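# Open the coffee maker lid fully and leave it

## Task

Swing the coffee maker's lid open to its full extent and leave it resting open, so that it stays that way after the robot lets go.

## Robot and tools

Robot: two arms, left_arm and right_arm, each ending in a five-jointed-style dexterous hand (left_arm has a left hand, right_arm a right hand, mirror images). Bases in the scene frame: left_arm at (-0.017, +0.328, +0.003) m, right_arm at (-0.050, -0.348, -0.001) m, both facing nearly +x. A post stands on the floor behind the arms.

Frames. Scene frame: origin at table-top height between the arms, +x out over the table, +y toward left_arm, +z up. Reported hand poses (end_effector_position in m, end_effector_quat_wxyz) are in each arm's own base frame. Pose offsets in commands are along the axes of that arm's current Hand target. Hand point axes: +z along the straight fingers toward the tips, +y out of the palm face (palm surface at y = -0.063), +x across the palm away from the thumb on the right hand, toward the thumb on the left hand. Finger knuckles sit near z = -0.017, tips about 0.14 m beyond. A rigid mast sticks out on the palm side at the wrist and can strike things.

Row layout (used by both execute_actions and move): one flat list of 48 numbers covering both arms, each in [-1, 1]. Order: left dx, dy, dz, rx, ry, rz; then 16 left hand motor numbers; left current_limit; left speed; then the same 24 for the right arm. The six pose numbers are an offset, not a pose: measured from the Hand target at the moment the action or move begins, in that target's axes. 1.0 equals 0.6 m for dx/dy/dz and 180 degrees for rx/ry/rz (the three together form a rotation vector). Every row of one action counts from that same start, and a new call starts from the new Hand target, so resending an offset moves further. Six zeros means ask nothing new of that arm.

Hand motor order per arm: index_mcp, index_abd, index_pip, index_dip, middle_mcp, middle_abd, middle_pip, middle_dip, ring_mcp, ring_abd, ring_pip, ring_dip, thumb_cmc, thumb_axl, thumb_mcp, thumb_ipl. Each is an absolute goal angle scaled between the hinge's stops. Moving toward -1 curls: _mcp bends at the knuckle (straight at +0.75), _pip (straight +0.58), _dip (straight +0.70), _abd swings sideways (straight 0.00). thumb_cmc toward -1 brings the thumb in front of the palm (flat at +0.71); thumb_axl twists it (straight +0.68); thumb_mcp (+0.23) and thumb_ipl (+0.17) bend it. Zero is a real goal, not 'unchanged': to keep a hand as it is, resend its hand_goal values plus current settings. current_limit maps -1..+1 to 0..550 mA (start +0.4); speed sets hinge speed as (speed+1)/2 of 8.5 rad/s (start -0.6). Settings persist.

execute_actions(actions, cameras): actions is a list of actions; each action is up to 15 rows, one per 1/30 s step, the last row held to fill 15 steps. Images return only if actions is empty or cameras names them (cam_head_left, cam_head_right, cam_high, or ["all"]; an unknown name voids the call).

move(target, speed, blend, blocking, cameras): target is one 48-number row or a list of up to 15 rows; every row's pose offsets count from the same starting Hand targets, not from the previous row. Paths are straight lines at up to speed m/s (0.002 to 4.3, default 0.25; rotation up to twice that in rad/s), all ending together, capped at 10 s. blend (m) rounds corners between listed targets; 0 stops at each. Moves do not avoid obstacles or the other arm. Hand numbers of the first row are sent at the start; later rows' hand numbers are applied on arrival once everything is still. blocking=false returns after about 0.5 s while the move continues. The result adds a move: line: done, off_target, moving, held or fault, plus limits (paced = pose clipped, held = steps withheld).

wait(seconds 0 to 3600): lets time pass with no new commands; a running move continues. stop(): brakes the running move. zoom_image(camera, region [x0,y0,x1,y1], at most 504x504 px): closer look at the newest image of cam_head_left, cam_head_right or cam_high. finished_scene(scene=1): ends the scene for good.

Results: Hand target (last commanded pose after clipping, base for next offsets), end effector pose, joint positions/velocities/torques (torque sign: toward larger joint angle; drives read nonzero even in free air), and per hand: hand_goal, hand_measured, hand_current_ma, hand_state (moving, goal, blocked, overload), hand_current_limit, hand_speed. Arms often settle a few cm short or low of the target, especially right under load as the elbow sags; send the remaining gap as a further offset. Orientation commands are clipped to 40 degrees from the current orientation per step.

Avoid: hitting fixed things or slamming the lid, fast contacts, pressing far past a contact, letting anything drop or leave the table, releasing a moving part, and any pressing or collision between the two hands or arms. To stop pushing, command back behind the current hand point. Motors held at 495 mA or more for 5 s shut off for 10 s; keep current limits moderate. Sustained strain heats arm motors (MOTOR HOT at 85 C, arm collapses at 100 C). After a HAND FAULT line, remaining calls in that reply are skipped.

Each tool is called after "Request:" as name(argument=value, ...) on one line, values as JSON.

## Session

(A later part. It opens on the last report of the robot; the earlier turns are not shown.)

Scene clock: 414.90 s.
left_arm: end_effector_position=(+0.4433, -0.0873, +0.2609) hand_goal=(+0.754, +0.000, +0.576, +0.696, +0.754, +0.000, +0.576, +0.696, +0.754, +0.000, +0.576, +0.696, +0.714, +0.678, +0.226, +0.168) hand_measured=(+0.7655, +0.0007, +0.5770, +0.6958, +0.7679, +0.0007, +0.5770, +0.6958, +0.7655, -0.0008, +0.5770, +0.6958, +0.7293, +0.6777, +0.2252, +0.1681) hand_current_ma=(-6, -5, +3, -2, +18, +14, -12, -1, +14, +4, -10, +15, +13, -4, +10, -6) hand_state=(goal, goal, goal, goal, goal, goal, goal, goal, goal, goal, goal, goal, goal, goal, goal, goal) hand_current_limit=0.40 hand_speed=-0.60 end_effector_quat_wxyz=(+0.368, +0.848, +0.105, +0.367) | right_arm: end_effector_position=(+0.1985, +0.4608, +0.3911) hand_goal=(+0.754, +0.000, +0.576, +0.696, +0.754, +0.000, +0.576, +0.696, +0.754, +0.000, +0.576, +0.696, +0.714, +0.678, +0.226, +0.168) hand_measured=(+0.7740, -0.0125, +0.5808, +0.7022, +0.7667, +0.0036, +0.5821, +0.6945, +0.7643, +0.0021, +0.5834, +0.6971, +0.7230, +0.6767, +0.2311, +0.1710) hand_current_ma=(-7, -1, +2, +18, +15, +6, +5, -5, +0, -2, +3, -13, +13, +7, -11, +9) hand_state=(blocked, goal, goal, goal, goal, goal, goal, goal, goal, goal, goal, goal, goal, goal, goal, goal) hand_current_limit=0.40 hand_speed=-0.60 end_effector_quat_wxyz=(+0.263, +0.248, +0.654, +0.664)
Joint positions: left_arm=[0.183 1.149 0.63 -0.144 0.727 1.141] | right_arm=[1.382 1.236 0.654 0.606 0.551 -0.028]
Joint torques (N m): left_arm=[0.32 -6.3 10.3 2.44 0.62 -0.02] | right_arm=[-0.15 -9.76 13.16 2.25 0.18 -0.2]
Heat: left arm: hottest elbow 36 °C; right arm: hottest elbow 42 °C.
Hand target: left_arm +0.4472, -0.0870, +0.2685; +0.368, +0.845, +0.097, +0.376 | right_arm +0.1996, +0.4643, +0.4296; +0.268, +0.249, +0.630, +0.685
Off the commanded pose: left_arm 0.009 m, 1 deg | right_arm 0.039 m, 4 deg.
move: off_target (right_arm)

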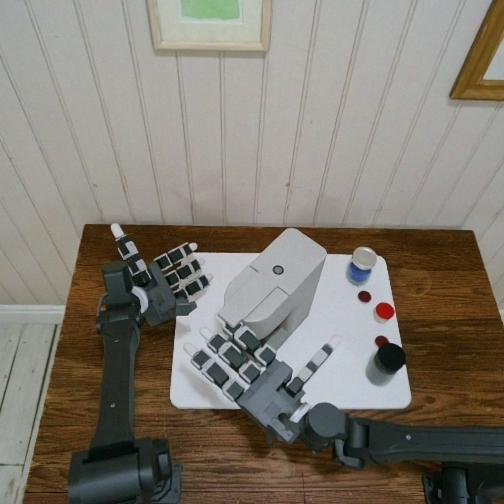

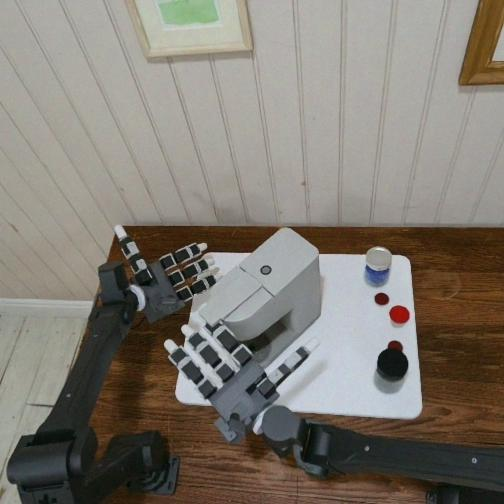

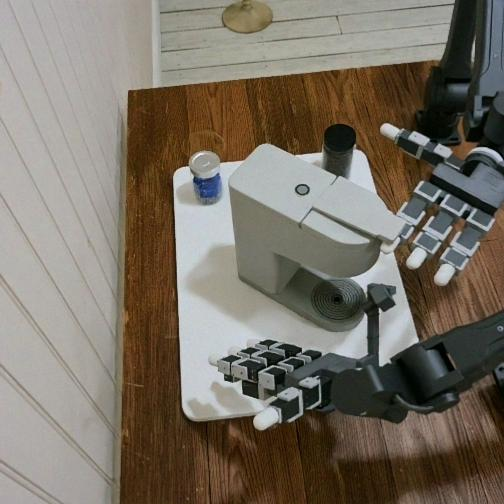

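Request:
move(target=[[0,0,0,0,0,0,0.754,0,0.576,0.696,0.754,0,0.576,0.696,0.754,0,0.576,0.696,0.714,0.678,0.226,0.168,0.4,-0.6, -0.0283,0.0428,0.004,0,0,0.028,0.754,0,0.576,0.696,0.754,0,0.576,0.696,0.754,0,0.576,0.696,0.714,0.678,0.226,0.168,0.4,-0.6],[0,0,0,0,0,0,0.754,0,0.576,0.696,0.754,0,0.576,0.696,0.754,0,0.576,0.696,0.714,0.678,0.226,0.168,0.4,-0.6, -0.0703,0.099,0.008,0,0,0.083,0.754,0,0.576,0.696,0.754,0,0.576,0.696,0.754,0,0.576,0.696,0.714,0.678,0.226,0.168,0.4,-0.6]], speed=0.04, blend=0.01, cameras=["all"])

Request:
zoom_image(camera="cam_high", region=[260, 130, 460, 330])

Request:
zoom_image(camera="cam_head_left", region=[180, 240, 340, 400])

Scene clock: 491.40 s.
left_arm: end_effector_position=(+0.4433, -0.0873, +0.2609) hand_goal=(+0.754, +0.000, +0.576, +0.696, +0.754, +0.000, +0.576, +0.696, +0.754, +0.000, +0.576, +0.696, +0.714, +0.678, +0.226, +0.168) hand_measured=(+0.7655, -0.0008, +0.5770, +0.6971, +0.7679, +0.0007, +0.5770, +0.6958, +0.7667, +0.0007, +0.5770, +0.6958, +0.7293, +0.6777, +0.2262, +0.1681) hand_current_ma=(-9, +0, +6, +7, +9, +11, +1, -8, +6, -3, -3, +13, +17, -4, +13, -2) hand_state=(goal, goal, goal, goal, goal, goal, goal, goal, goal, goal, goal, goal, goal, goal, goal, goal) hand_current_limit=0.40 hand_speed=-0.60 end_effector_quat_wxyz=(+0.368, +0.848, +0.105, +0.367) | right_arm: end_effector_position=(+0.2257, +0.4387, +0.4445) hand_goal=(+0.754, +0.000, +0.576, +0.696, +0.754, +0.000, +0.576, +0.696, +0.754, +0.000, +0.576, +0.696, +0.714, +0.678, +0.226, +0.168) hand_measured=(+0.7788, -0.0066, +0.5834, +0.6945, +0.7667, +0.0109, +0.5821, +0.6958, +0.7667, +0.0109, +0.5847, +0.6958, +0.7230, +0.6777, +0.2302, +0.1710) hand_current_ma=(-9, +2, -2, +4, +7, +10, +14, +2, +4, -10, +2, -9, +15, +7, -13, +2) hand_state=(blocked, goal, goal, goal, goal, goal, goal, goal, goal, goal, goal, goal, goal, goal, goal, goal) hand_current_limit=0.40 hand_speed=-0.60 end_effector_quat_wxyz=(+0.186, +0.323, +0.625, +0.686)
Joint positions: left_arm=[0.183 1.149 0.63 -0.144 0.727 1.141] | right_arm=[1.341 1.117 0.75 0.379 0.512 0.206]
Joint torques (N m): left_arm=[0.5 -6.3 10.28 2.33 0.61 -0.04] | right_arm=[-0.62 -9 14.34 2.28 0.03 0.12]
Heat: left arm: hottest elbow 36 °C; right arm: hottest elbow 46 °C.
Hand target: left_arm +0.4472, -0.0870, +0.2685; +0.368, +0.845, +0.097, +0.376 | right_arm +0.2307, +0.4354, +0.4892; +0.177, +0.329, +0.593, +0.714
Off the commanded pose: left_arm 0.009 m, 1 deg | right_arm 0.045 m, 5 deg.
move: off_target (right_arm)

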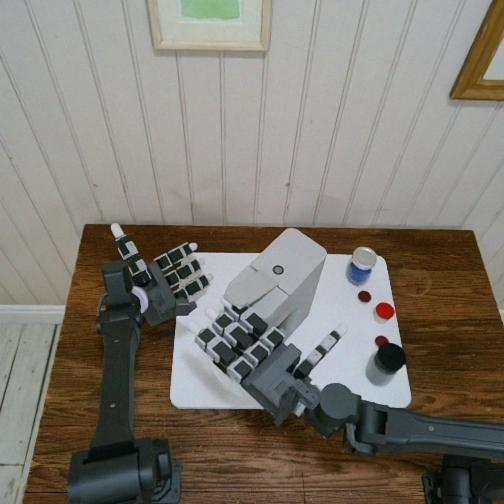

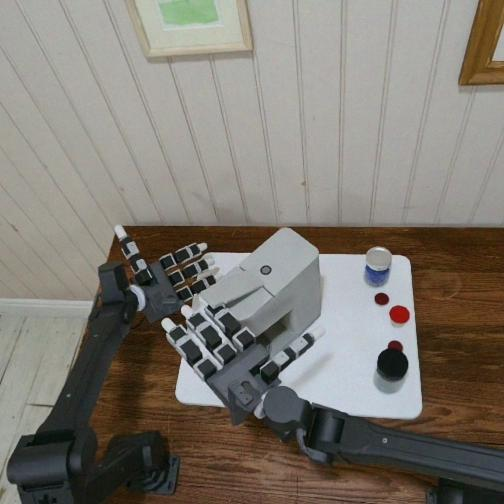

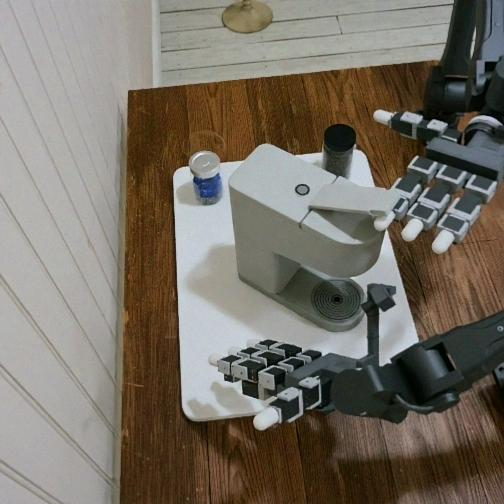

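Scaled by 2.520 from the camera's image (finer frame: 720x720).

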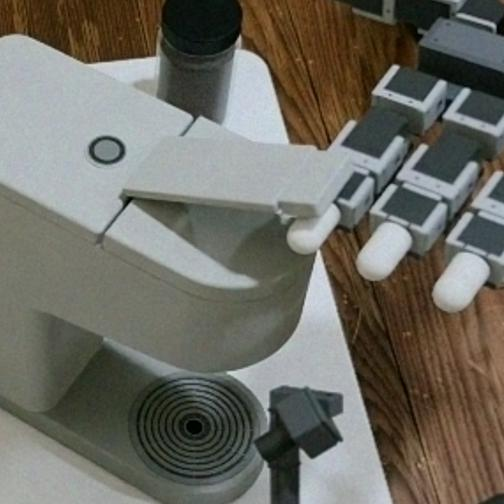

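Scaled by 3.150 from the camera's image (finer frame: 720x720).

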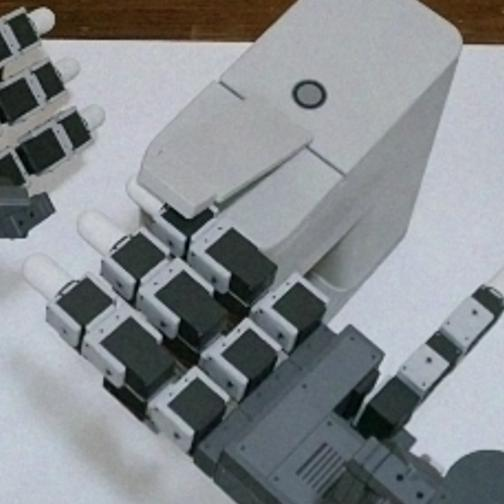

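Request:
move(target=[[0,0,0,0,0,0,0.754,0,0.576,0.696,0.754,0,0.576,0.696,0.754,0,0.576,0.696,0.714,0.678,0.226,0.168,0.4,-0.6, -0.045,0.072,0.004,0,0,0.067,0.754,0,0.576,0.696,0.754,0,0.576,0.696,0.754,0,0.576,0.696,0.714,0.678,0.226,0.168,0.4,-0.6],[0,0,0,0,0,0,0.754,0,0.576,0.696,0.754,0,0.576,0.696,0.754,0,0.576,0.696,0.714,0.678,0.226,0.168,0.4,-0.6, -0.1045,0.1195,0.006,0,0,0.139,0.754,0,0.576,0.696,0.754,0,0.576,0.696,0.754,0,0.576,0.696,0.714,0.678,0.226,0.168,0.4,-0.6]], speed=0.05, blend=0.01, cameras=["all"])

Request:
zoom_image(camera="cam_high", region=[260, 130, 460, 330])

Scene clock: 530.10 s.
left_arm: end_effector_position=(+0.4433, -0.0873, +0.2609) hand_goal=(+0.754, +0.000, +0.576, +0.696, +0.754, +0.000, +0.576, +0.696, +0.754, +0.000, +0.576, +0.696, +0.714, +0.678, +0.226, +0.168) hand_measured=(+0.7643, -0.0008, +0.5770, +0.6958, +0.7679, -0.0008, +0.5770, +0.6958, +0.7655, +0.0007, +0.5770, +0.6958, +0.7293, +0.6767, +0.2252, +0.1681) hand_current_ma=(-2, +8, +2, -9, +12, +5, -4, -7, +1, +1, -10, +19, +18, -13, +8, -5) hand_state=(goal, goal, goal, goal, goal, goal, goal, goal, goal, goal, goal, goal, goal, goal, goal, goal) hand_current_limit=0.40 hand_speed=-0.60 end_effector_quat_wxyz=(+0.368, +0.848, +0.105, +0.367) | right_arm: end_effector_position=(+0.2842, +0.3912, +0.4881) hand_goal=(+0.754, +0.000, +0.576, +0.696, +0.754, +0.000, +0.576, +0.696, +0.754, +0.000, +0.576, +0.696, +0.714, +0.678, +0.226, +0.168) hand_measured=(+0.7921, +0.0051, +0.5898, +0.6907, +0.7655, +0.0109, +0.5834, +0.6958, +0.7643, +0.0109, +0.5821, +0.6958, +0.7230, +0.6777, +0.2302, +0.1719) hand_current_ma=(+6, -1, +4, +0, +7, +14, +14, +4, -1, -11, +12, -18, +12, +15, -12, -1) hand_state=(blocked, goal, goal, goal, goal, goal, goal, goal, goal, goal, goal, goal, goal, goal, goal, goal) hand_current_limit=0.40 hand_speed=-0.60 end_effector_quat_wxyz=(+0.027, +0.454, +0.546, +0.704)
Joint positions: left_arm=[0.183 1.149 0.63 -0.144 0.727 1.141] | right_arm=[1.213 1.006 0.876 0.122 0.374 0.66]
Joint torques (N m): left_arm=[0.56 -6.24 10.36 2.41 0.61 -0.04] | right_arm=[-1.2 -8.94 15.83 2.56 0.08 0.1]
Heat: left arm: hottest elbow 37 °C; right arm: hottest elbow 49 °C.
Hand target: left_arm +0.4472, -0.0870, +0.2685; +0.368, +0.845, +0.097, +0.376 | right_arm +0.2881, +0.3809, +0.5421; +0.018, +0.449, +0.507, +0.735
Off the commanded pose: left_arm 0.009 m, 1 deg | right_arm 0.055 m, 6 deg.
move: off_target (right_arm)

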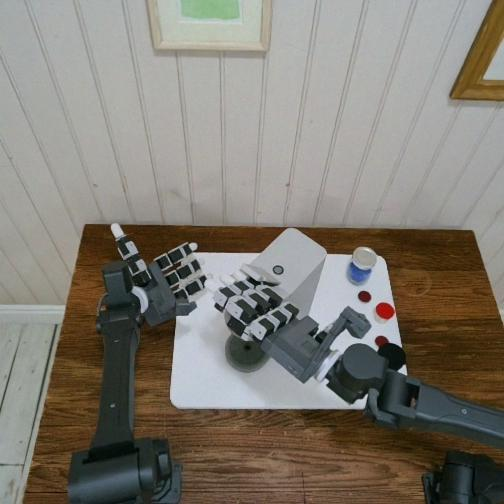

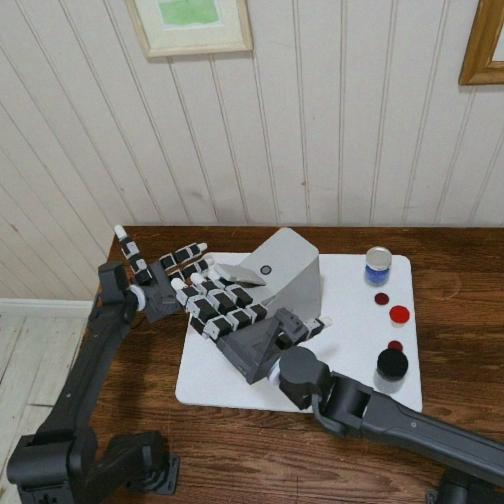

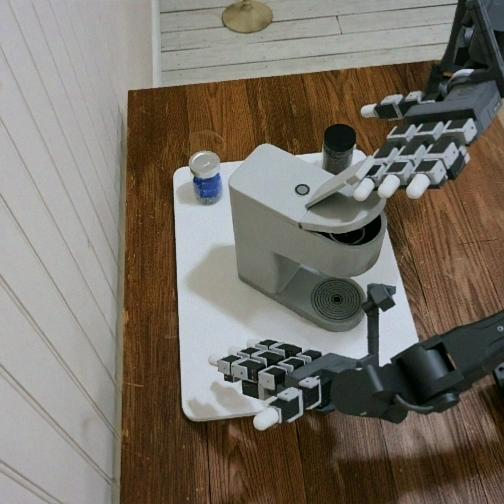

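Scaled by 2.520 from the camera's image (finer frame: 720x720).

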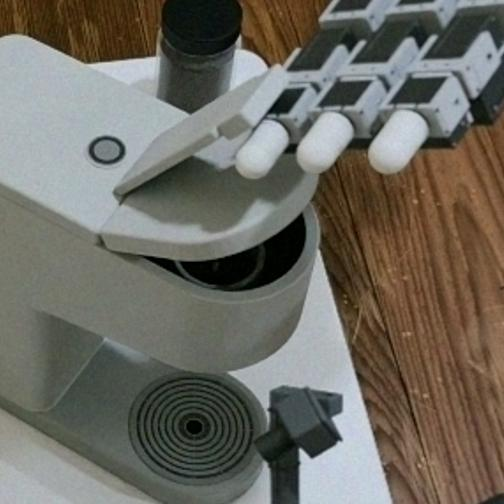

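Request:
move(target=[[0,0,0,0,0,0,0.754,0,0.576,0.696,0.754,0,0.576,0.696,0.754,0,0.576,0.696,0.714,0.678,0.226,0.168,0.4,-0.6, -0.045,0.077,0,0,0,0.0556,0.754,0,0.576,0.696,0.754,0,0.576,0.696,0.754,0,0.576,0.696,0.714,0.678,0.226,0.168,0.4,-0.6],[0,0,0,0,0,0,0.754,0,0.576,0.696,0.754,0,0.576,0.696,0.754,0,0.576,0.696,0.714,0.678,0.226,0.168,0.4,-0.6, -0.100,0.123,0,0,0,0.111,0.754,0,0.576,0.696,0.754,0,0.576,0.696,0.754,0,0.576,0.696,0.714,0.678,0.226,0.168,0.4,-0.6]], speed=0.05, blend=0.01, cameras=["all"])

Request:
zoom_image(camera="cam_high", region=[220, 90, 420, 290])

Request:
zoom_image(camera="cam_head_left", region=[180, 200, 380, 400])

Scene clock: 562.63 s.
left_arm: end_effector_position=(+0.4433, -0.0873, +0.2609) hand_goal=(+0.754, +0.000, +0.576, +0.696, +0.754, +0.000, +0.576, +0.696, +0.754, +0.000, +0.576, +0.696, +0.714, +0.678, +0.226, +0.168) hand_measured=(+0.7643, +0.0007, +0.5757, +0.6958, +0.7679, +0.0007, +0.5757, +0.6958, +0.7655, -0.0008, +0.5757, +0.6958, +0.7293, +0.6777, +0.2262, +0.1681) hand_current_ma=(-3, +3, -10, -3, +13, +7, -15, -20, -2, -3, -13, +10, +19, +3, +4, -15) hand_state=(goal, goal, goal, goal, goal, goal, goal, goal, goal, goal, goal, goal, goal, goal, goal, goal) hand_current_limit=0.40 hand_speed=-0.60 end_effector_quat_wxyz=(+0.368, +0.848, +0.105, +0.367) | right_arm: end_effector_position=(+0.3546, +0.3265, +0.5165) hand_goal=(+0.754, +0.000, +0.576, +0.696, +0.754, +0.000, +0.576, +0.696, +0.754, +0.000, +0.576, +0.696, +0.714, +0.678, +0.226, +0.168) hand_measured=(+0.7909, +0.0051, +0.5885, +0.6920, +0.7655, +0.0109, +0.5821, +0.6958, +0.7655, +0.0124, +0.5847, +0.6958, +0.7242, +0.6777, +0.2311, +0.1719) hand_current_ma=(-6, +0, +1, +0, +10, +5, +11, +0, +2, -10, +9, -6, +17, +0, -16, +8) hand_state=(blocked, goal, goal, goal, goal, goal, goal, goal, goal, goal, goal, goal, goal, goal, goal, goal) hand_current_limit=0.40 hand_speed=-0.60 end_effector_quat_wxyz=(-0.103, +0.542, +0.448, +0.703)
Joint positions: left_arm=[0.183 1.149 0.63 -0.144 0.727 1.141] | right_arm=[0.968 0.94 0.974 -0.024 0.132 1.025]
Joint torques (N m): left_arm=[0.56 -6.48 10.26 2.35 0.61 -0.03] | right_arm=[-1.44 -7.41 14.99 2.47 0.09 0.15]
Heat: left arm: hottest elbow 37 °C; right arm: hottest elbow 48 °C.
Hand target: left_arm +0.4472, -0.0870, +0.2685; +0.368, +0.845, +0.097, +0.376 | right_arm +0.3555, +0.3162, +0.5600; -0.109, +0.530, +0.422, +0.727
Off the commanded pose: left_arm 0.009 m, 1 deg | right_arm 0.045 m, 4 deg.
move: off_target (right_arm)

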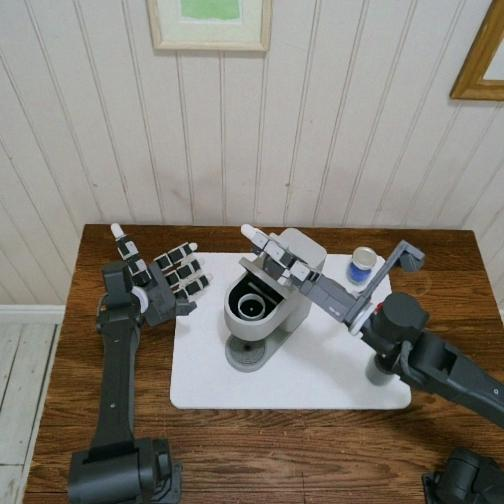

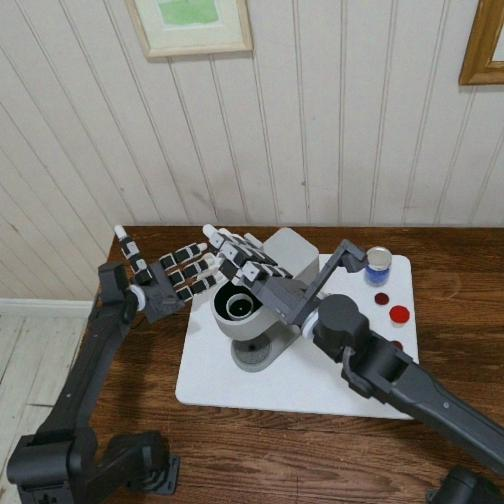

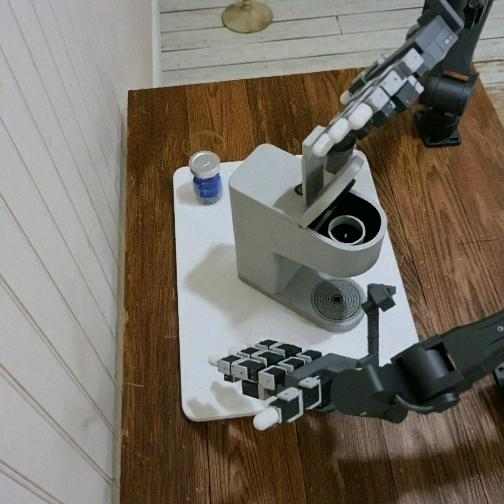

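Scaled by 2.520 from the camera's image (finer frame: 720x720).

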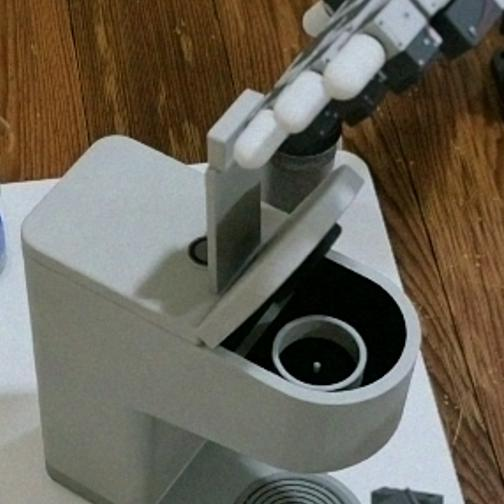

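Scaled by 2.520 from the camera's image (finer frame: 720x720).

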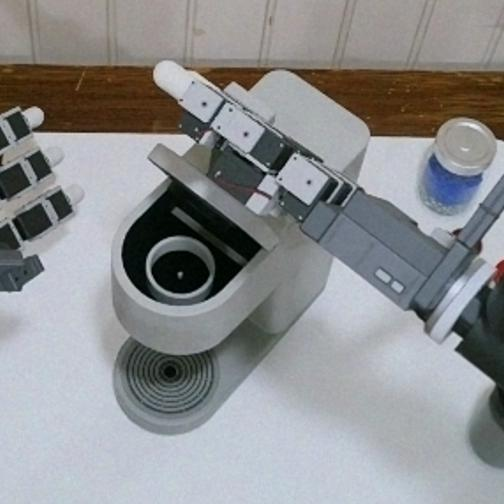

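Request:
move(target=[0,0,0,0,0,0,0.754,0,0.576,0.696,0.754,0,0.576,0.696,0.754,0,0.576,0.696,0.714,0.678,0.226,0.168,0.4,-0.6, -0.062,0.044,0,0,0,0.0556,0.754,0,0.576,0.696,0.754,0,0.576,0.696,0.754,0,0.576,0.696,0.714,0.678,0.226,0.168,0.4,-0.6], speed=0.05, cameras=["all"])

Request:
zoom_image(camera="cam_high", region=[220, 90, 420, 290])

Scene clock: 613.33 s.
left_arm: end_effector_position=(+0.4433, -0.0873, +0.2609) hand_goal=(+0.754, +0.000, +0.576, +0.696, +0.754, +0.000, +0.576, +0.696, +0.754, +0.000, +0.576, +0.696, +0.714, +0.678, +0.226, +0.168) hand_measured=(+0.7655, +0.0007, +0.5770, +0.6958, +0.7679, -0.0008, +0.5770, +0.6958, +0.7667, +0.0007, +0.5770, +0.6958, +0.7305, +0.6777, +0.2252, +0.1681) hand_current_ma=(-4, +1, -13, -12, +20, +4, -4, -10, -3, -2, -6, +13, +0, +2, +18, -7) hand_state=(goal, goal, goal, goal, goal, goal, goal, goal, goal, goal, goal, goal, goal, goal, goal, goal) hand_current_limit=0.40 hand_speed=-0.60 end_effector_quat_wxyz=(+0.368, +0.848, +0.105, +0.367) | right_arm: end_effector_position=(+0.3862, +0.2971, +0.5049) hand_goal=(+0.754, +0.000, +0.576, +0.696, +0.754, +0.000, +0.576, +0.696, +0.754, +0.000, +0.576, +0.696, +0.714, +0.678, +0.226, +0.168) hand_measured=(+0.7740, -0.0052, +0.5872, +0.6920, +0.7667, +0.0109, +0.5821, +0.6958, +0.7655, +0.0124, +0.5847, +0.6958, +0.7242, +0.6777, +0.2302, +0.1719) hand_current_ma=(-7, +5, +4, +1, +8, +11, +8, +7, +3, -1, +7, -9, +22, +7, -9, +7) hand_state=(goal, goal, goal, goal, goal, goal, goal, goal, goal, goal, goal, goal, goal, goal, goal, goal) hand_current_limit=0.40 hand_speed=-0.60 end_effector_quat_wxyz=(-0.167, +0.579, +0.395, +0.694)
Joint positions: left_arm=[0.183 1.149 0.63 -0.144 0.727 1.141] | right_arm=[0.839 0.931 0.974 -0.024 0.005 1.207]
Joint torques (N m): left_arm=[0.56 -6.42 10.3 2.36 0.62 -0.05] | right_arm=[-0.97 -7.3 14.19 2.65 0.08 0.18]
Heat: left arm: hottest elbow 37 °C; right arm: hottest elbow 53 °C.
Hand target: left_arm +0.4472, -0.0870, +0.2685; +0.368, +0.845, +0.097, +0.376 | right_arm +0.3868, +0.2891, +0.5410; -0.173, +0.565, +0.374, +0.715
Off the commanded pose: left_arm 0.009 m, 1 deg | right_arm 0.037 m, 4 deg.
move: off_target (right_arm)

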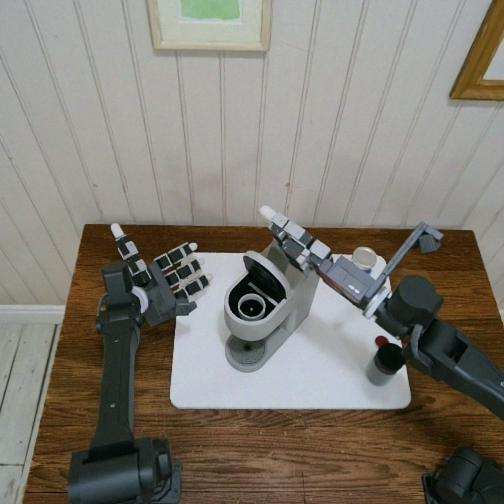

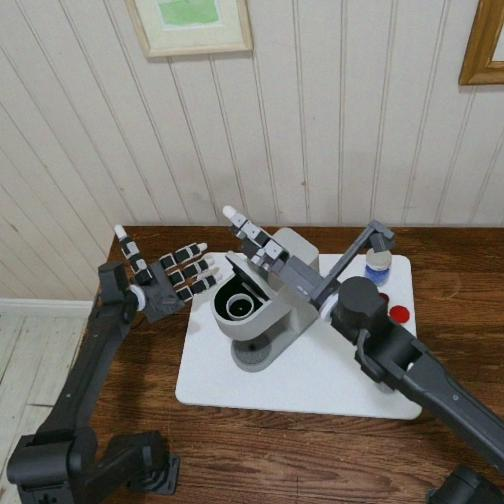

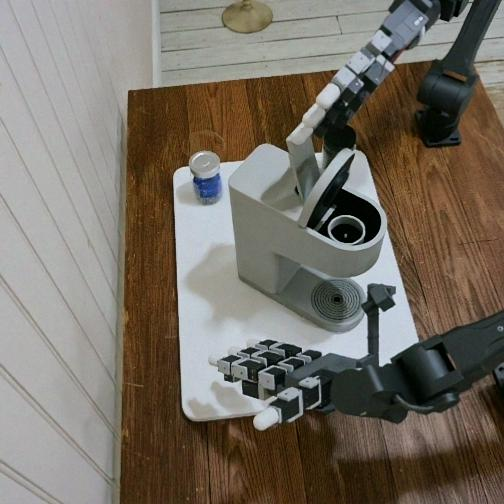

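Scaled by 2.520 from the camera's image (finer frame: 720x720).

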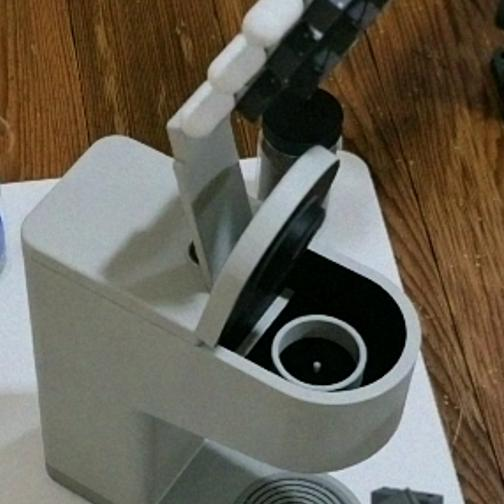

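Request:
move(target=[0,0,0,0,0,0,0.754,0,0.576,0.696,0.754,0,0.576,0.696,0.754,0,0.576,0.696,0.714,0.678,0.226,0.168,0.4,-0.6, -0.0645,0.0445,0,0,0,0.044,0.754,0,0.576,0.696,0.754,0,0.576,0.696,0.754,0,0.576,0.696,0.714,0.678,0.226,0.168,0.4,-0.6], speed=0.04, cameras=["all"])

Request:
zoom_image(camera="cam_high", region=[220, 90, 420, 290])

Scene clock: 646.70 s.
left_arm: end_effector_position=(+0.4433, -0.0873, +0.2609) hand_goal=(+0.754, +0.000, +0.576, +0.696, +0.754, +0.000, +0.576, +0.696, +0.754, +0.000, +0.576, +0.696, +0.714, +0.678, +0.226, +0.168) hand_measured=(+0.7655, -0.0008, +0.5757, +0.6958, +0.7679, +0.0007, +0.5770, +0.6971, +0.7655, +0.0007, +0.5770, +0.6958, +0.7293, +0.6777, +0.2262, +0.1681) hand_current_ma=(-10, -7, -7, -4, +23, +12, -5, -8, -9, +10, -17, +6, +1, +4, +3, -5) hand_state=(goal, goal, goal, goal, goal, goal, goal, goal, goal, goal, goal, goal, goal, goal, goal, goal) hand_current_limit=0.40 hand_speed=-0.60 end_effector_quat_wxyz=(+0.368, +0.848, +0.105, +0.367) | right_arm: end_effector_position=(+0.4135, +0.2655, +0.4977) hand_goal=(+0.754, +0.000, +0.576, +0.696, +0.754, +0.000, +0.576, +0.696, +0.754, +0.000, +0.576, +0.696, +0.714, +0.678, +0.226, +0.168) hand_measured=(+0.7631, +0.0007, +0.5834, +0.6932, +0.7655, +0.0109, +0.5821, +0.6958, +0.7643, +0.0139, +0.5847, +0.6958, +0.7230, +0.6767, +0.2292, +0.1710) hand_current_ma=(-5, -6, -2, +4, -5, +8, +12, +5, +1, -4, +7, -9, +4, +7, -13, +1) hand_state=(goal, goal, goal, goal, goal, goal, goal, goal, goal, goal, goal, goal, goal, goal, goal, goal) hand_current_limit=0.40 hand_speed=-0.60 end_effector_quat_wxyz=(-0.215, +0.602, +0.345, +0.687)
Joint positions: left_arm=[0.183 1.149 0.63 -0.144 0.727 1.141] | right_arm=[0.71 0.926 0.974 -0.01 -0.112 1.358]
Joint torques (N m): left_arm=[0.5 -6.42 10.24 2.36 0.62 -0.04] | right_arm=[-1.2 -5.95 11.88 3.92 0.05 0.17]
Heat: left arm: hottest elbow 37 °C; right arm: hottest elbow 53 °C.
Hand target: left_arm +0.4472, -0.0870, +0.2685; +0.368, +0.845, +0.097, +0.376 | right_arm +0.4164, +0.2647, +0.5138; -0.222, +0.590, +0.334, +0.701
Off the commanded pose: left_arm 0.009 m, 1 deg | right_arm 0.016 m, 3 deg.
move: off_target (right_arm)

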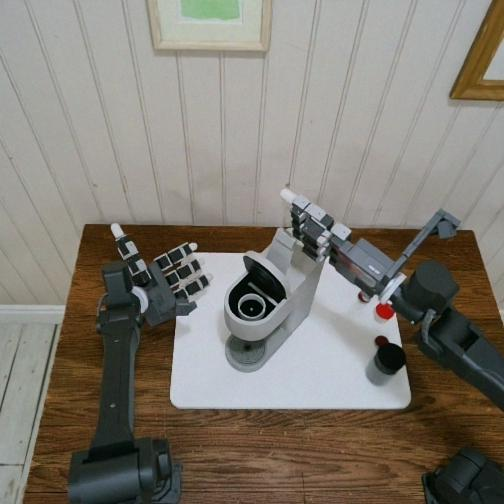

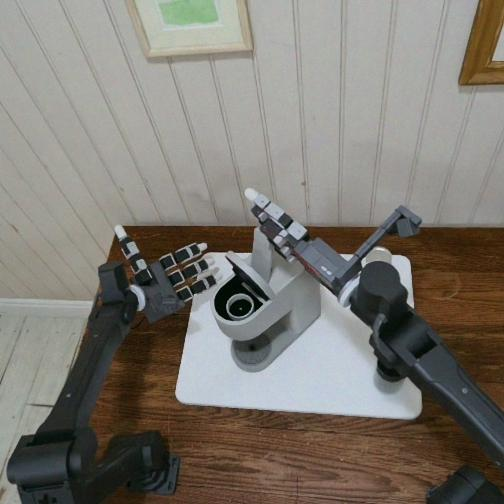

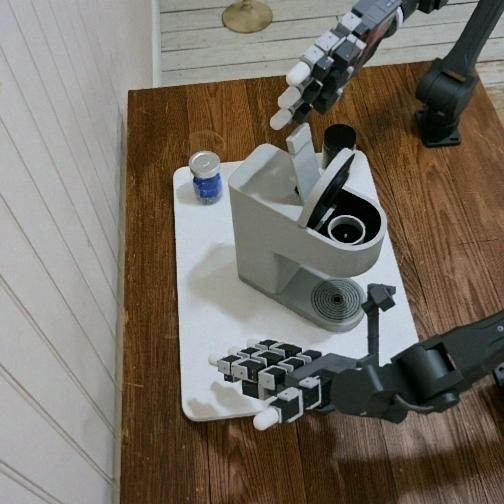

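Scaled by 2.520 from the camera's image (finer frame: 720x720).

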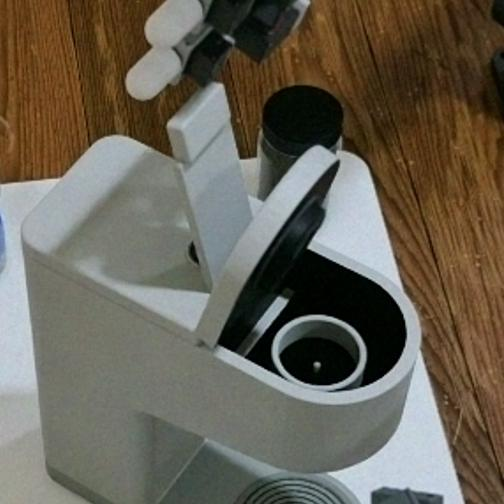

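Request:
zoom_image(camera="cam_head_left", region=[200, 200, 360, 360])

Request:
zoom_image(camera="cam_head_right", region=[190, 180, 350, 340])

Scaled by 3.150 from the camera's image (finer frame: 720x720).

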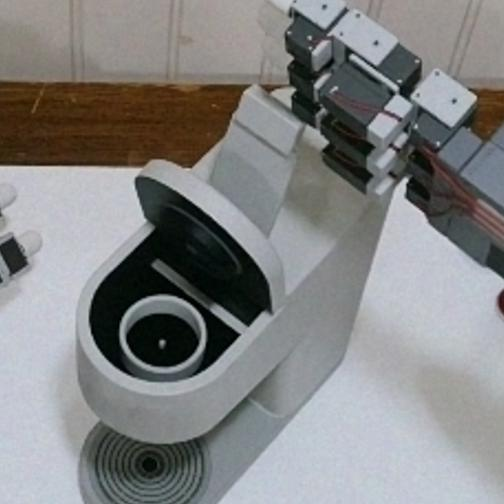

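Scaled by 3.150 from the camera's image (finer frame: 720x720).

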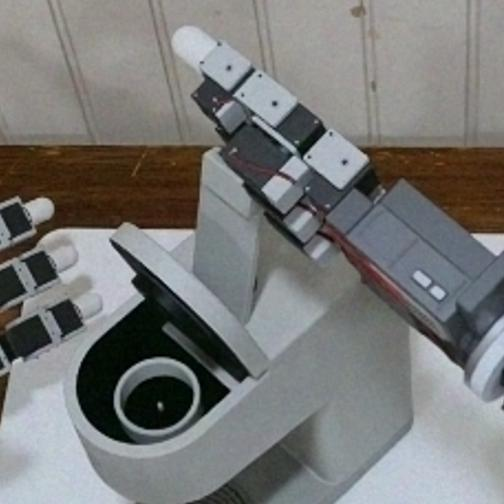

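Request:
move(target=[[0,0,0,0,0,0,0.754,0,0.576,0.696,0.754,0,0.576,0.696,0.754,0,0.576,0.696,0.714,0.678,0.226,0.168,0.4,-0.6, 0.065,0.0137,0,0,0,0,0.754,0,0.576,0.696,0.754,0,0.576,0.696,0.754,0,0.576,0.696,0.714,0.678,0.226,0.168,0.4,-0.6],[0,0,0,0,0,0,0.754,0,0.576,0.696,0.754,0,0.576,0.696,0.754,0,0.576,0.696,0.714,0.678,0.226,0.168,0.4,-0.6, 0.0865,-0.089,0,0,0,0,0.754,0,0.576,0.696,0.754,0,0.576,0.696,0.754,0,0.576,0.696,0.714,0.678,0.226,0.168,0.4,-0.6]], speed=0.08, blend=0.01, cameras=["all"])

Request:
zoom_image(camera="cam_high", region=[220, 50, 420, 250])

Request:
zoom_image(camera="cam_head_right", region=[180, 180, 340, 340])

Scene clock: 697.07 s.
left_arm: end_effector_position=(+0.4433, -0.0873, +0.2609) hand_goal=(+0.754, +0.000, +0.576, +0.696, +0.754, +0.000, +0.576, +0.696, +0.754, +0.000, +0.576, +0.696, +0.714, +0.678, +0.226, +0.168) hand_measured=(+0.7655, +0.0007, +0.5770, +0.6958, +0.7679, +0.0007, +0.5770, +0.6958, +0.7655, -0.0008, +0.5770, +0.6958, +0.7293, +0.6767, +0.2262, +0.1681) hand_current_ma=(-4, -3, +0, +2, +8, +4, -7, +1, -1, -8, -17, +14, -5, -5, +4, -10) hand_state=(goal, goal, goal, goal, goal, goal, goal, goal, goal, goal, goal, goal, goal, goal, goal, goal) hand_current_limit=0.40 hand_speed=-0.60 end_effector_quat_wxyz=(+0.368, +0.848, +0.105, +0.367) | right_arm: end_effector_position=(+0.3701, +0.3050, +0.5161) hand_goal=(+0.754, +0.000, +0.576, +0.696, +0.754, +0.000, +0.576, +0.696, +0.754, +0.000, +0.576, +0.696, +0.714, +0.678, +0.226, +0.168) hand_measured=(+0.7607, +0.0036, +0.5821, +0.6945, +0.7631, +0.0109, +0.5821, +0.6958, +0.7619, +0.0095, +0.5834, +0.6958, +0.7230, +0.6767, +0.2302, +0.1710) hand_current_ma=(-4, -2, +5, -3, +3, +10, +6, -10, -4, -5, +2, -8, +5, +7, -8, -2) hand_state=(goal, goal, goal, goal, goal, goal, goal, goal, goal, goal, goal, goal, goal, goal, goal, goal) hand_current_limit=0.40 hand_speed=-0.60 end_effector_quat_wxyz=(-0.215, +0.607, +0.345, +0.683)
Joint positions: left_arm=[0.183 1.149 0.63 -0.144 0.727 1.141] | right_arm=[0.904 0.926 1.032 -0.081 0.081 1.358]
Joint torques (N m): left_arm=[0.44 -6.24 10.28 2.35 0.61 -0.04] | right_arm=[0.67 -6.59 14.9 2.43 0.23 0.02]
Heat: left arm: hottest elbow 37 °C; right arm: hottest elbow 49 °C.
Hand target: left_arm +0.4472, -0.0870, +0.2685; +0.368, +0.845, +0.097, +0.376 | right_arm +0.3681, +0.3052, +0.5534; -0.221, +0.590, +0.334, +0.701
Off the commanded pose: left_arm 0.009 m, 1 deg | right_arm 0.037 m, 3 deg.
move: off_target (right_arm)

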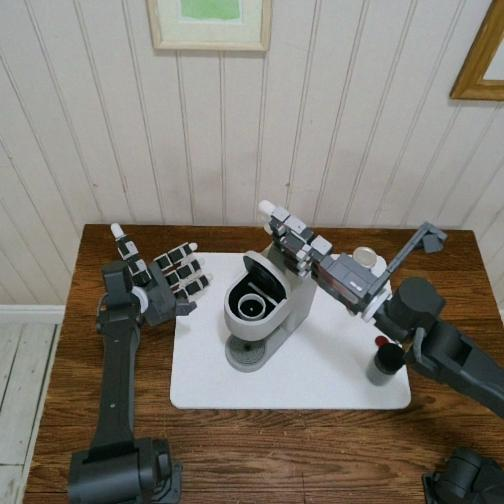

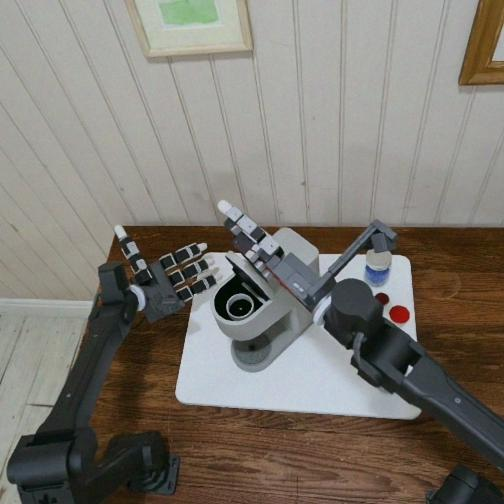

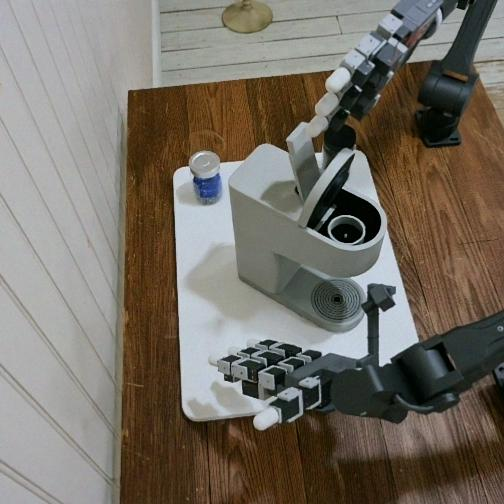

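Scaled by 2.520 from the camera's image (finer frame: 720x720).

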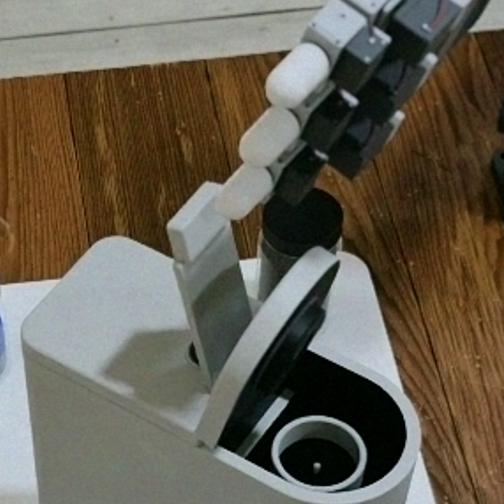

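Scaled by 3.150 from the camera's image (finer frame: 720x720).

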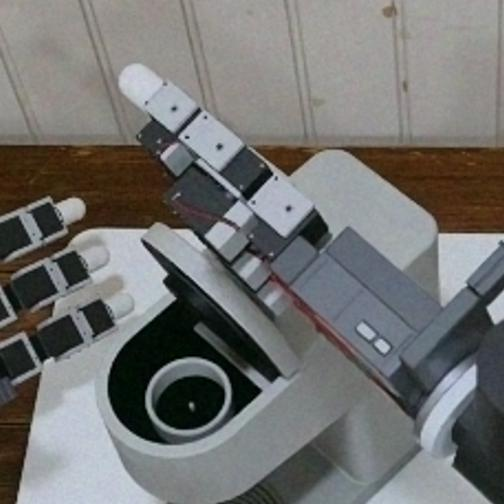

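Request:
move(target=[0,0,0,0,0,0,0.754,0,0.576,0.696,0.754,0,0.576,0.696,0.754,0,0.576,0.696,0.714,0.678,0.226,0.168,0.4,-0.6, -0.0748,-0.0158,0,0,0,0,0.754,0,0.576,0.696,0.754,0,0.576,0.696,0.754,0,0.576,0.696,0.714,0.678,0.226,0.168,0.4,-0.6], speed=0.05, cameras=["all"])

Request:
zoom_image(camera="cam_high", region=[220, 50, 420, 250])

Request:
zoom_image(camera="cam_head_right", region=[180, 180, 340, 340])

Scene clock: 717.47 s.
left_arm: end_effector_position=(+0.4433, -0.0873, +0.2609) hand_goal=(+0.754, +0.000, +0.576, +0.696, +0.754, +0.000, +0.576, +0.696, +0.754, +0.000, +0.576, +0.696, +0.714, +0.678, +0.226, +0.168) hand_measured=(+0.7643, -0.0008, +0.5770, +0.6958, +0.7679, -0.0008, +0.5757, +0.6971, +0.7667, +0.0007, +0.5782, +0.6958, +0.7293, +0.6777, +0.2252, +0.1681) hand_current_ma=(+6, -10, -4, +0, +13, +13, -8, -16, -12, -5, -17, +6, +8, -18, +10, -9) hand_state=(goal, goal, goal, goal, goal, goal, goal, goal, goal, goal, goal, goal, goal, goal, goal, goal) hand_current_limit=0.40 hand_speed=-0.60 end_effector_quat_wxyz=(+0.368, +0.848, +0.105, +0.367) | right_arm: end_effector_position=(+0.3712, +0.3063, +0.4960) hand_goal=(+0.754, +0.000, +0.576, +0.696, +0.754, +0.000, +0.576, +0.696, +0.754, +0.000, +0.576, +0.696, +0.714, +0.678, +0.226, +0.168) hand_measured=(+0.7607, +0.0021, +0.5821, +0.6932, +0.7631, +0.0109, +0.5808, +0.6958, +0.7619, +0.0124, +0.5834, +0.6958, +0.7217, +0.6777, +0.2302, +0.1710) hand_current_ma=(+0, -8, -4, +1, +8, +8, +11, -8, +1, -5, +1, -7, +14, +6, -4, -6) hand_state=(goal, goal, goal, goal, goal, goal, goal, goal, goal, goal, goal, goal, goal, goal, goal, goal) hand_current_limit=0.40 hand_speed=-0.60 end_effector_quat_wxyz=(-0.218, +0.601, +0.341, +0.689)
Joint positions: left_arm=[0.183 1.149 0.63 -0.144 0.727 1.141] | right_arm=[0.904 0.926 0.967 0.005 0.081 1.358]
Joint torques (N m): left_arm=[0.38 -6.36 10.28 2.36 0.62 -0.05] | right_arm=[-0.15 -6.59 11.14 3.82 0.18 0.01]
Heat: left arm: hottest elbow 37 °C; right arm: hottest elbow 49 °C.
Hand target: left_arm +0.4472, -0.0870, +0.2685; +0.368, +0.845, +0.097, +0.376 | right_arm +0.3706, +0.3079, +0.5076; -0.221, +0.590, +0.334, +0.701
Off the commanded pose: left_arm 0.009 m, 1 deg | right_arm 0.012 m, 2 deg.
move: off_target (right_arm)

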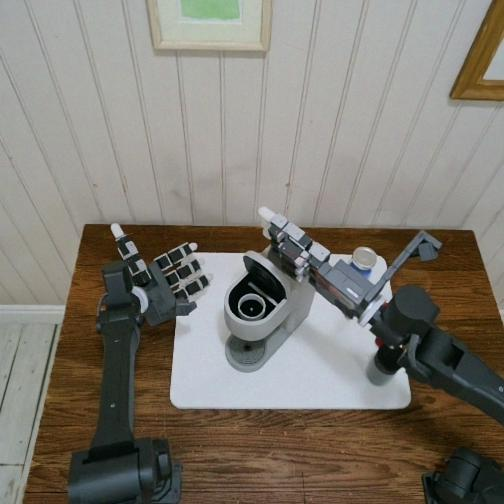

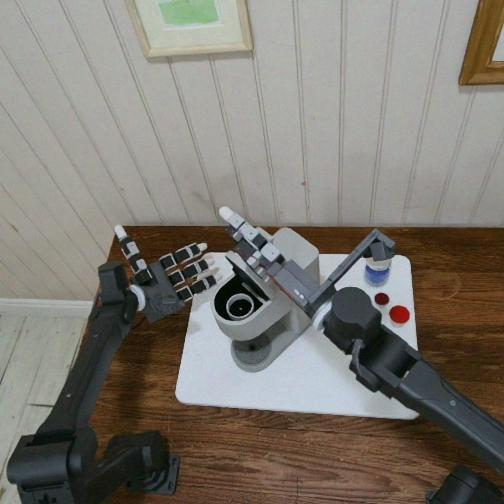

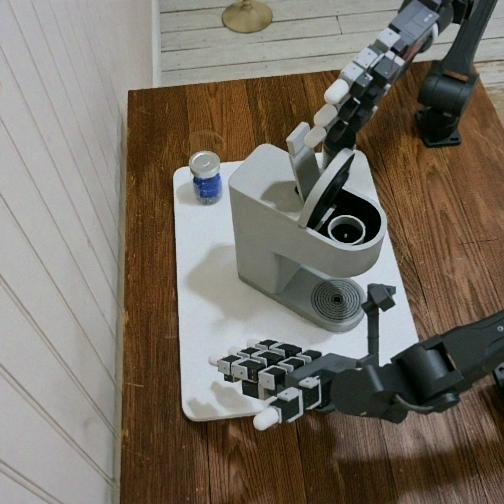

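Scaled by 2.520 from the camera's image (finer frame: 720x720).

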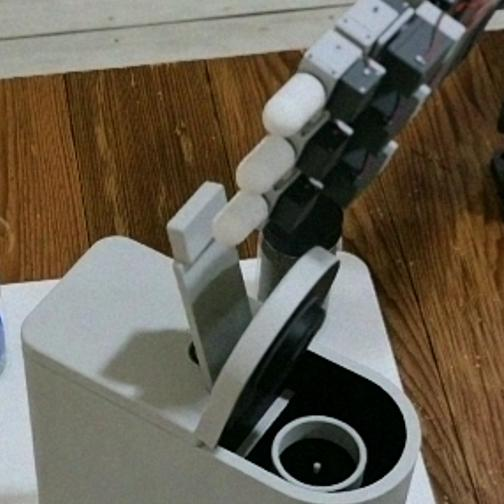

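Scaled by 3.150 from the camera's image (finer frame: 720x720).

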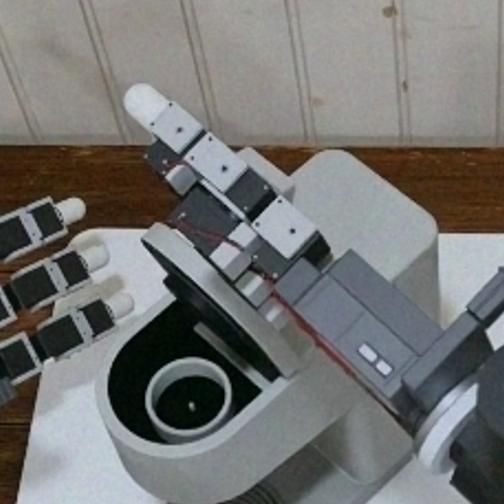

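Request:
move(target=[0,0,0,0,0,0,0.754,0,0.576,0.696,0.754,0,0.576,0.696,0.754,0,0.576,0.696,0.714,0.678,0.226,0.168,0.4,-0.6, -0.0504,-0.0106,0,0,0,0,0.754,0,0.576,0.696,0.754,0,0.576,0.696,0.754,0,0.576,0.696,0.714,0.678,0.226,0.168,0.4,-0.6], speed=0.05, cameras=["all"])

Request:
zoom_image(camera="cam_high", region=[220, 50, 420, 250])

Scene clock: 729.40 s.
left_arm: end_effector_position=(+0.4433, -0.0873, +0.2609) hand_goal=(+0.754, +0.000, +0.576, +0.696, +0.754, +0.000, +0.576, +0.696, +0.754, +0.000, +0.576, +0.696, +0.714, +0.678, +0.226, +0.168) hand_measured=(+0.7643, -0.0008, +0.5757, +0.6958, +0.7691, +0.0007, +0.5770, +0.6971, +0.7655, +0.0007, +0.5757, +0.6958, +0.7293, +0.6777, +0.2262, +0.1681) hand_current_ma=(-7, +1, -4, +0, +15, +14, -10, -12, -8, +0, -7, +25, +16, +4, -6, -21) hand_state=(goal, goal, goal, goal, goal, goal, goal, goal, goal, goal, goal, goal, goal, goal, goal, goal) hand_current_limit=0.40 hand_speed=-0.60 end_effector_quat_wxyz=(+0.368, +0.848, +0.105, +0.367) | right_arm: end_effector_position=(+0.3725, +0.3080, +0.4654) hand_goal=(+0.754, +0.000, +0.576, +0.696, +0.754, +0.000, +0.576, +0.696, +0.754, +0.000, +0.576, +0.696, +0.714, +0.678, +0.226, +0.168) hand_measured=(+0.7607, +0.0021, +0.5821, +0.6932, +0.7619, +0.0109, +0.5834, +0.6971, +0.7619, +0.0109, +0.5847, +0.6971, +0.7217, +0.6777, +0.2302, +0.1710) hand_current_ma=(-22, +1, -1, +7, +10, +2, -5, -3, -13, -4, +5, -5, +16, +5, -5, +10) hand_state=(goal, goal, goal, goal, goal, goal, goal, goal, goal, goal, goal, goal, goal, goal, goal, goal) hand_current_limit=0.40 hand_speed=-0.60 end_effector_quat_wxyz=(-0.218, +0.601, +0.341, +0.689)
Joint positions: left_arm=[0.183 1.149 0.63 -0.144 0.727 1.141] | right_arm=[0.904 0.933 0.89 0.089 0.081 1.358]
Joint torques (N m): left_arm=[0.32 -6.3 10.29 2.33 0.61 -0.04] | right_arm=[0.15 -6.36 11.14 3.97 0.16 0.06]
Heat: left arm: hottest elbow 37 °C; right arm: hottest elbow 47 °C.
Hand target: left_arm +0.4472, -0.0870, +0.2685; +0.368, +0.845, +0.097, +0.376 | right_arm +0.3724, +0.3097, +0.4769; -0.222, +0.590, +0.334, +0.701
Off the commanded pose: left_arm 0.009 m, 1 deg | right_arm 0.011 m, 2 deg.
move: off_target (right_arm)

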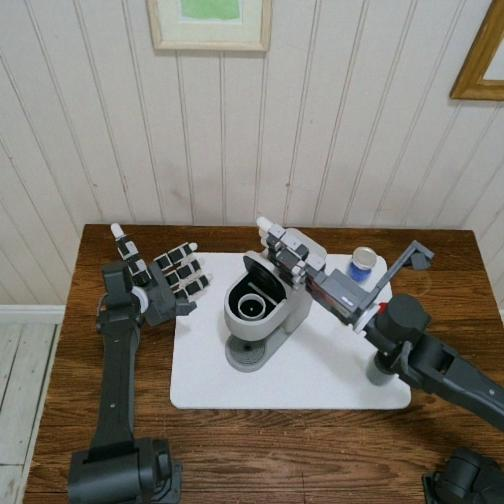

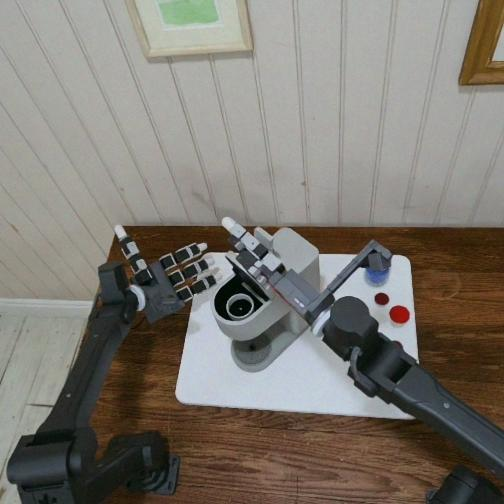

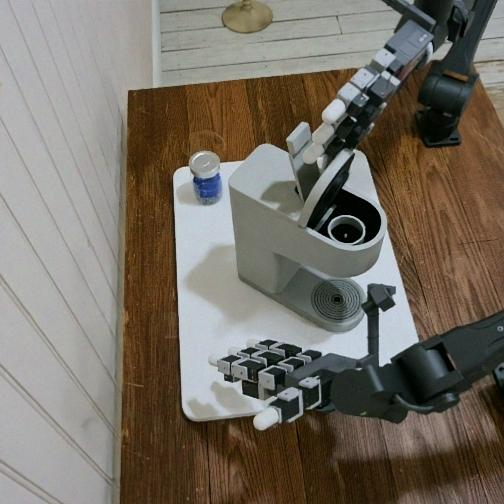

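Scaled by 2.520 from the camera's image (finer frame: 720x720).

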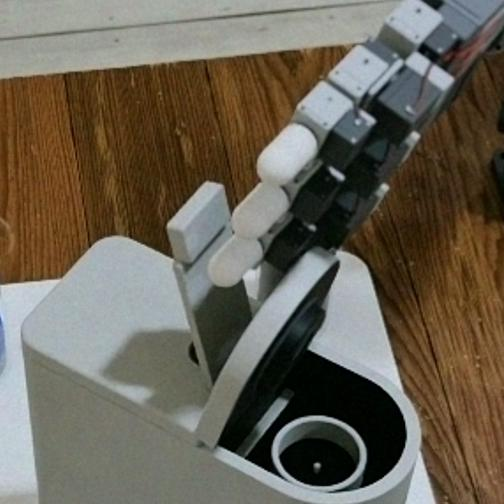

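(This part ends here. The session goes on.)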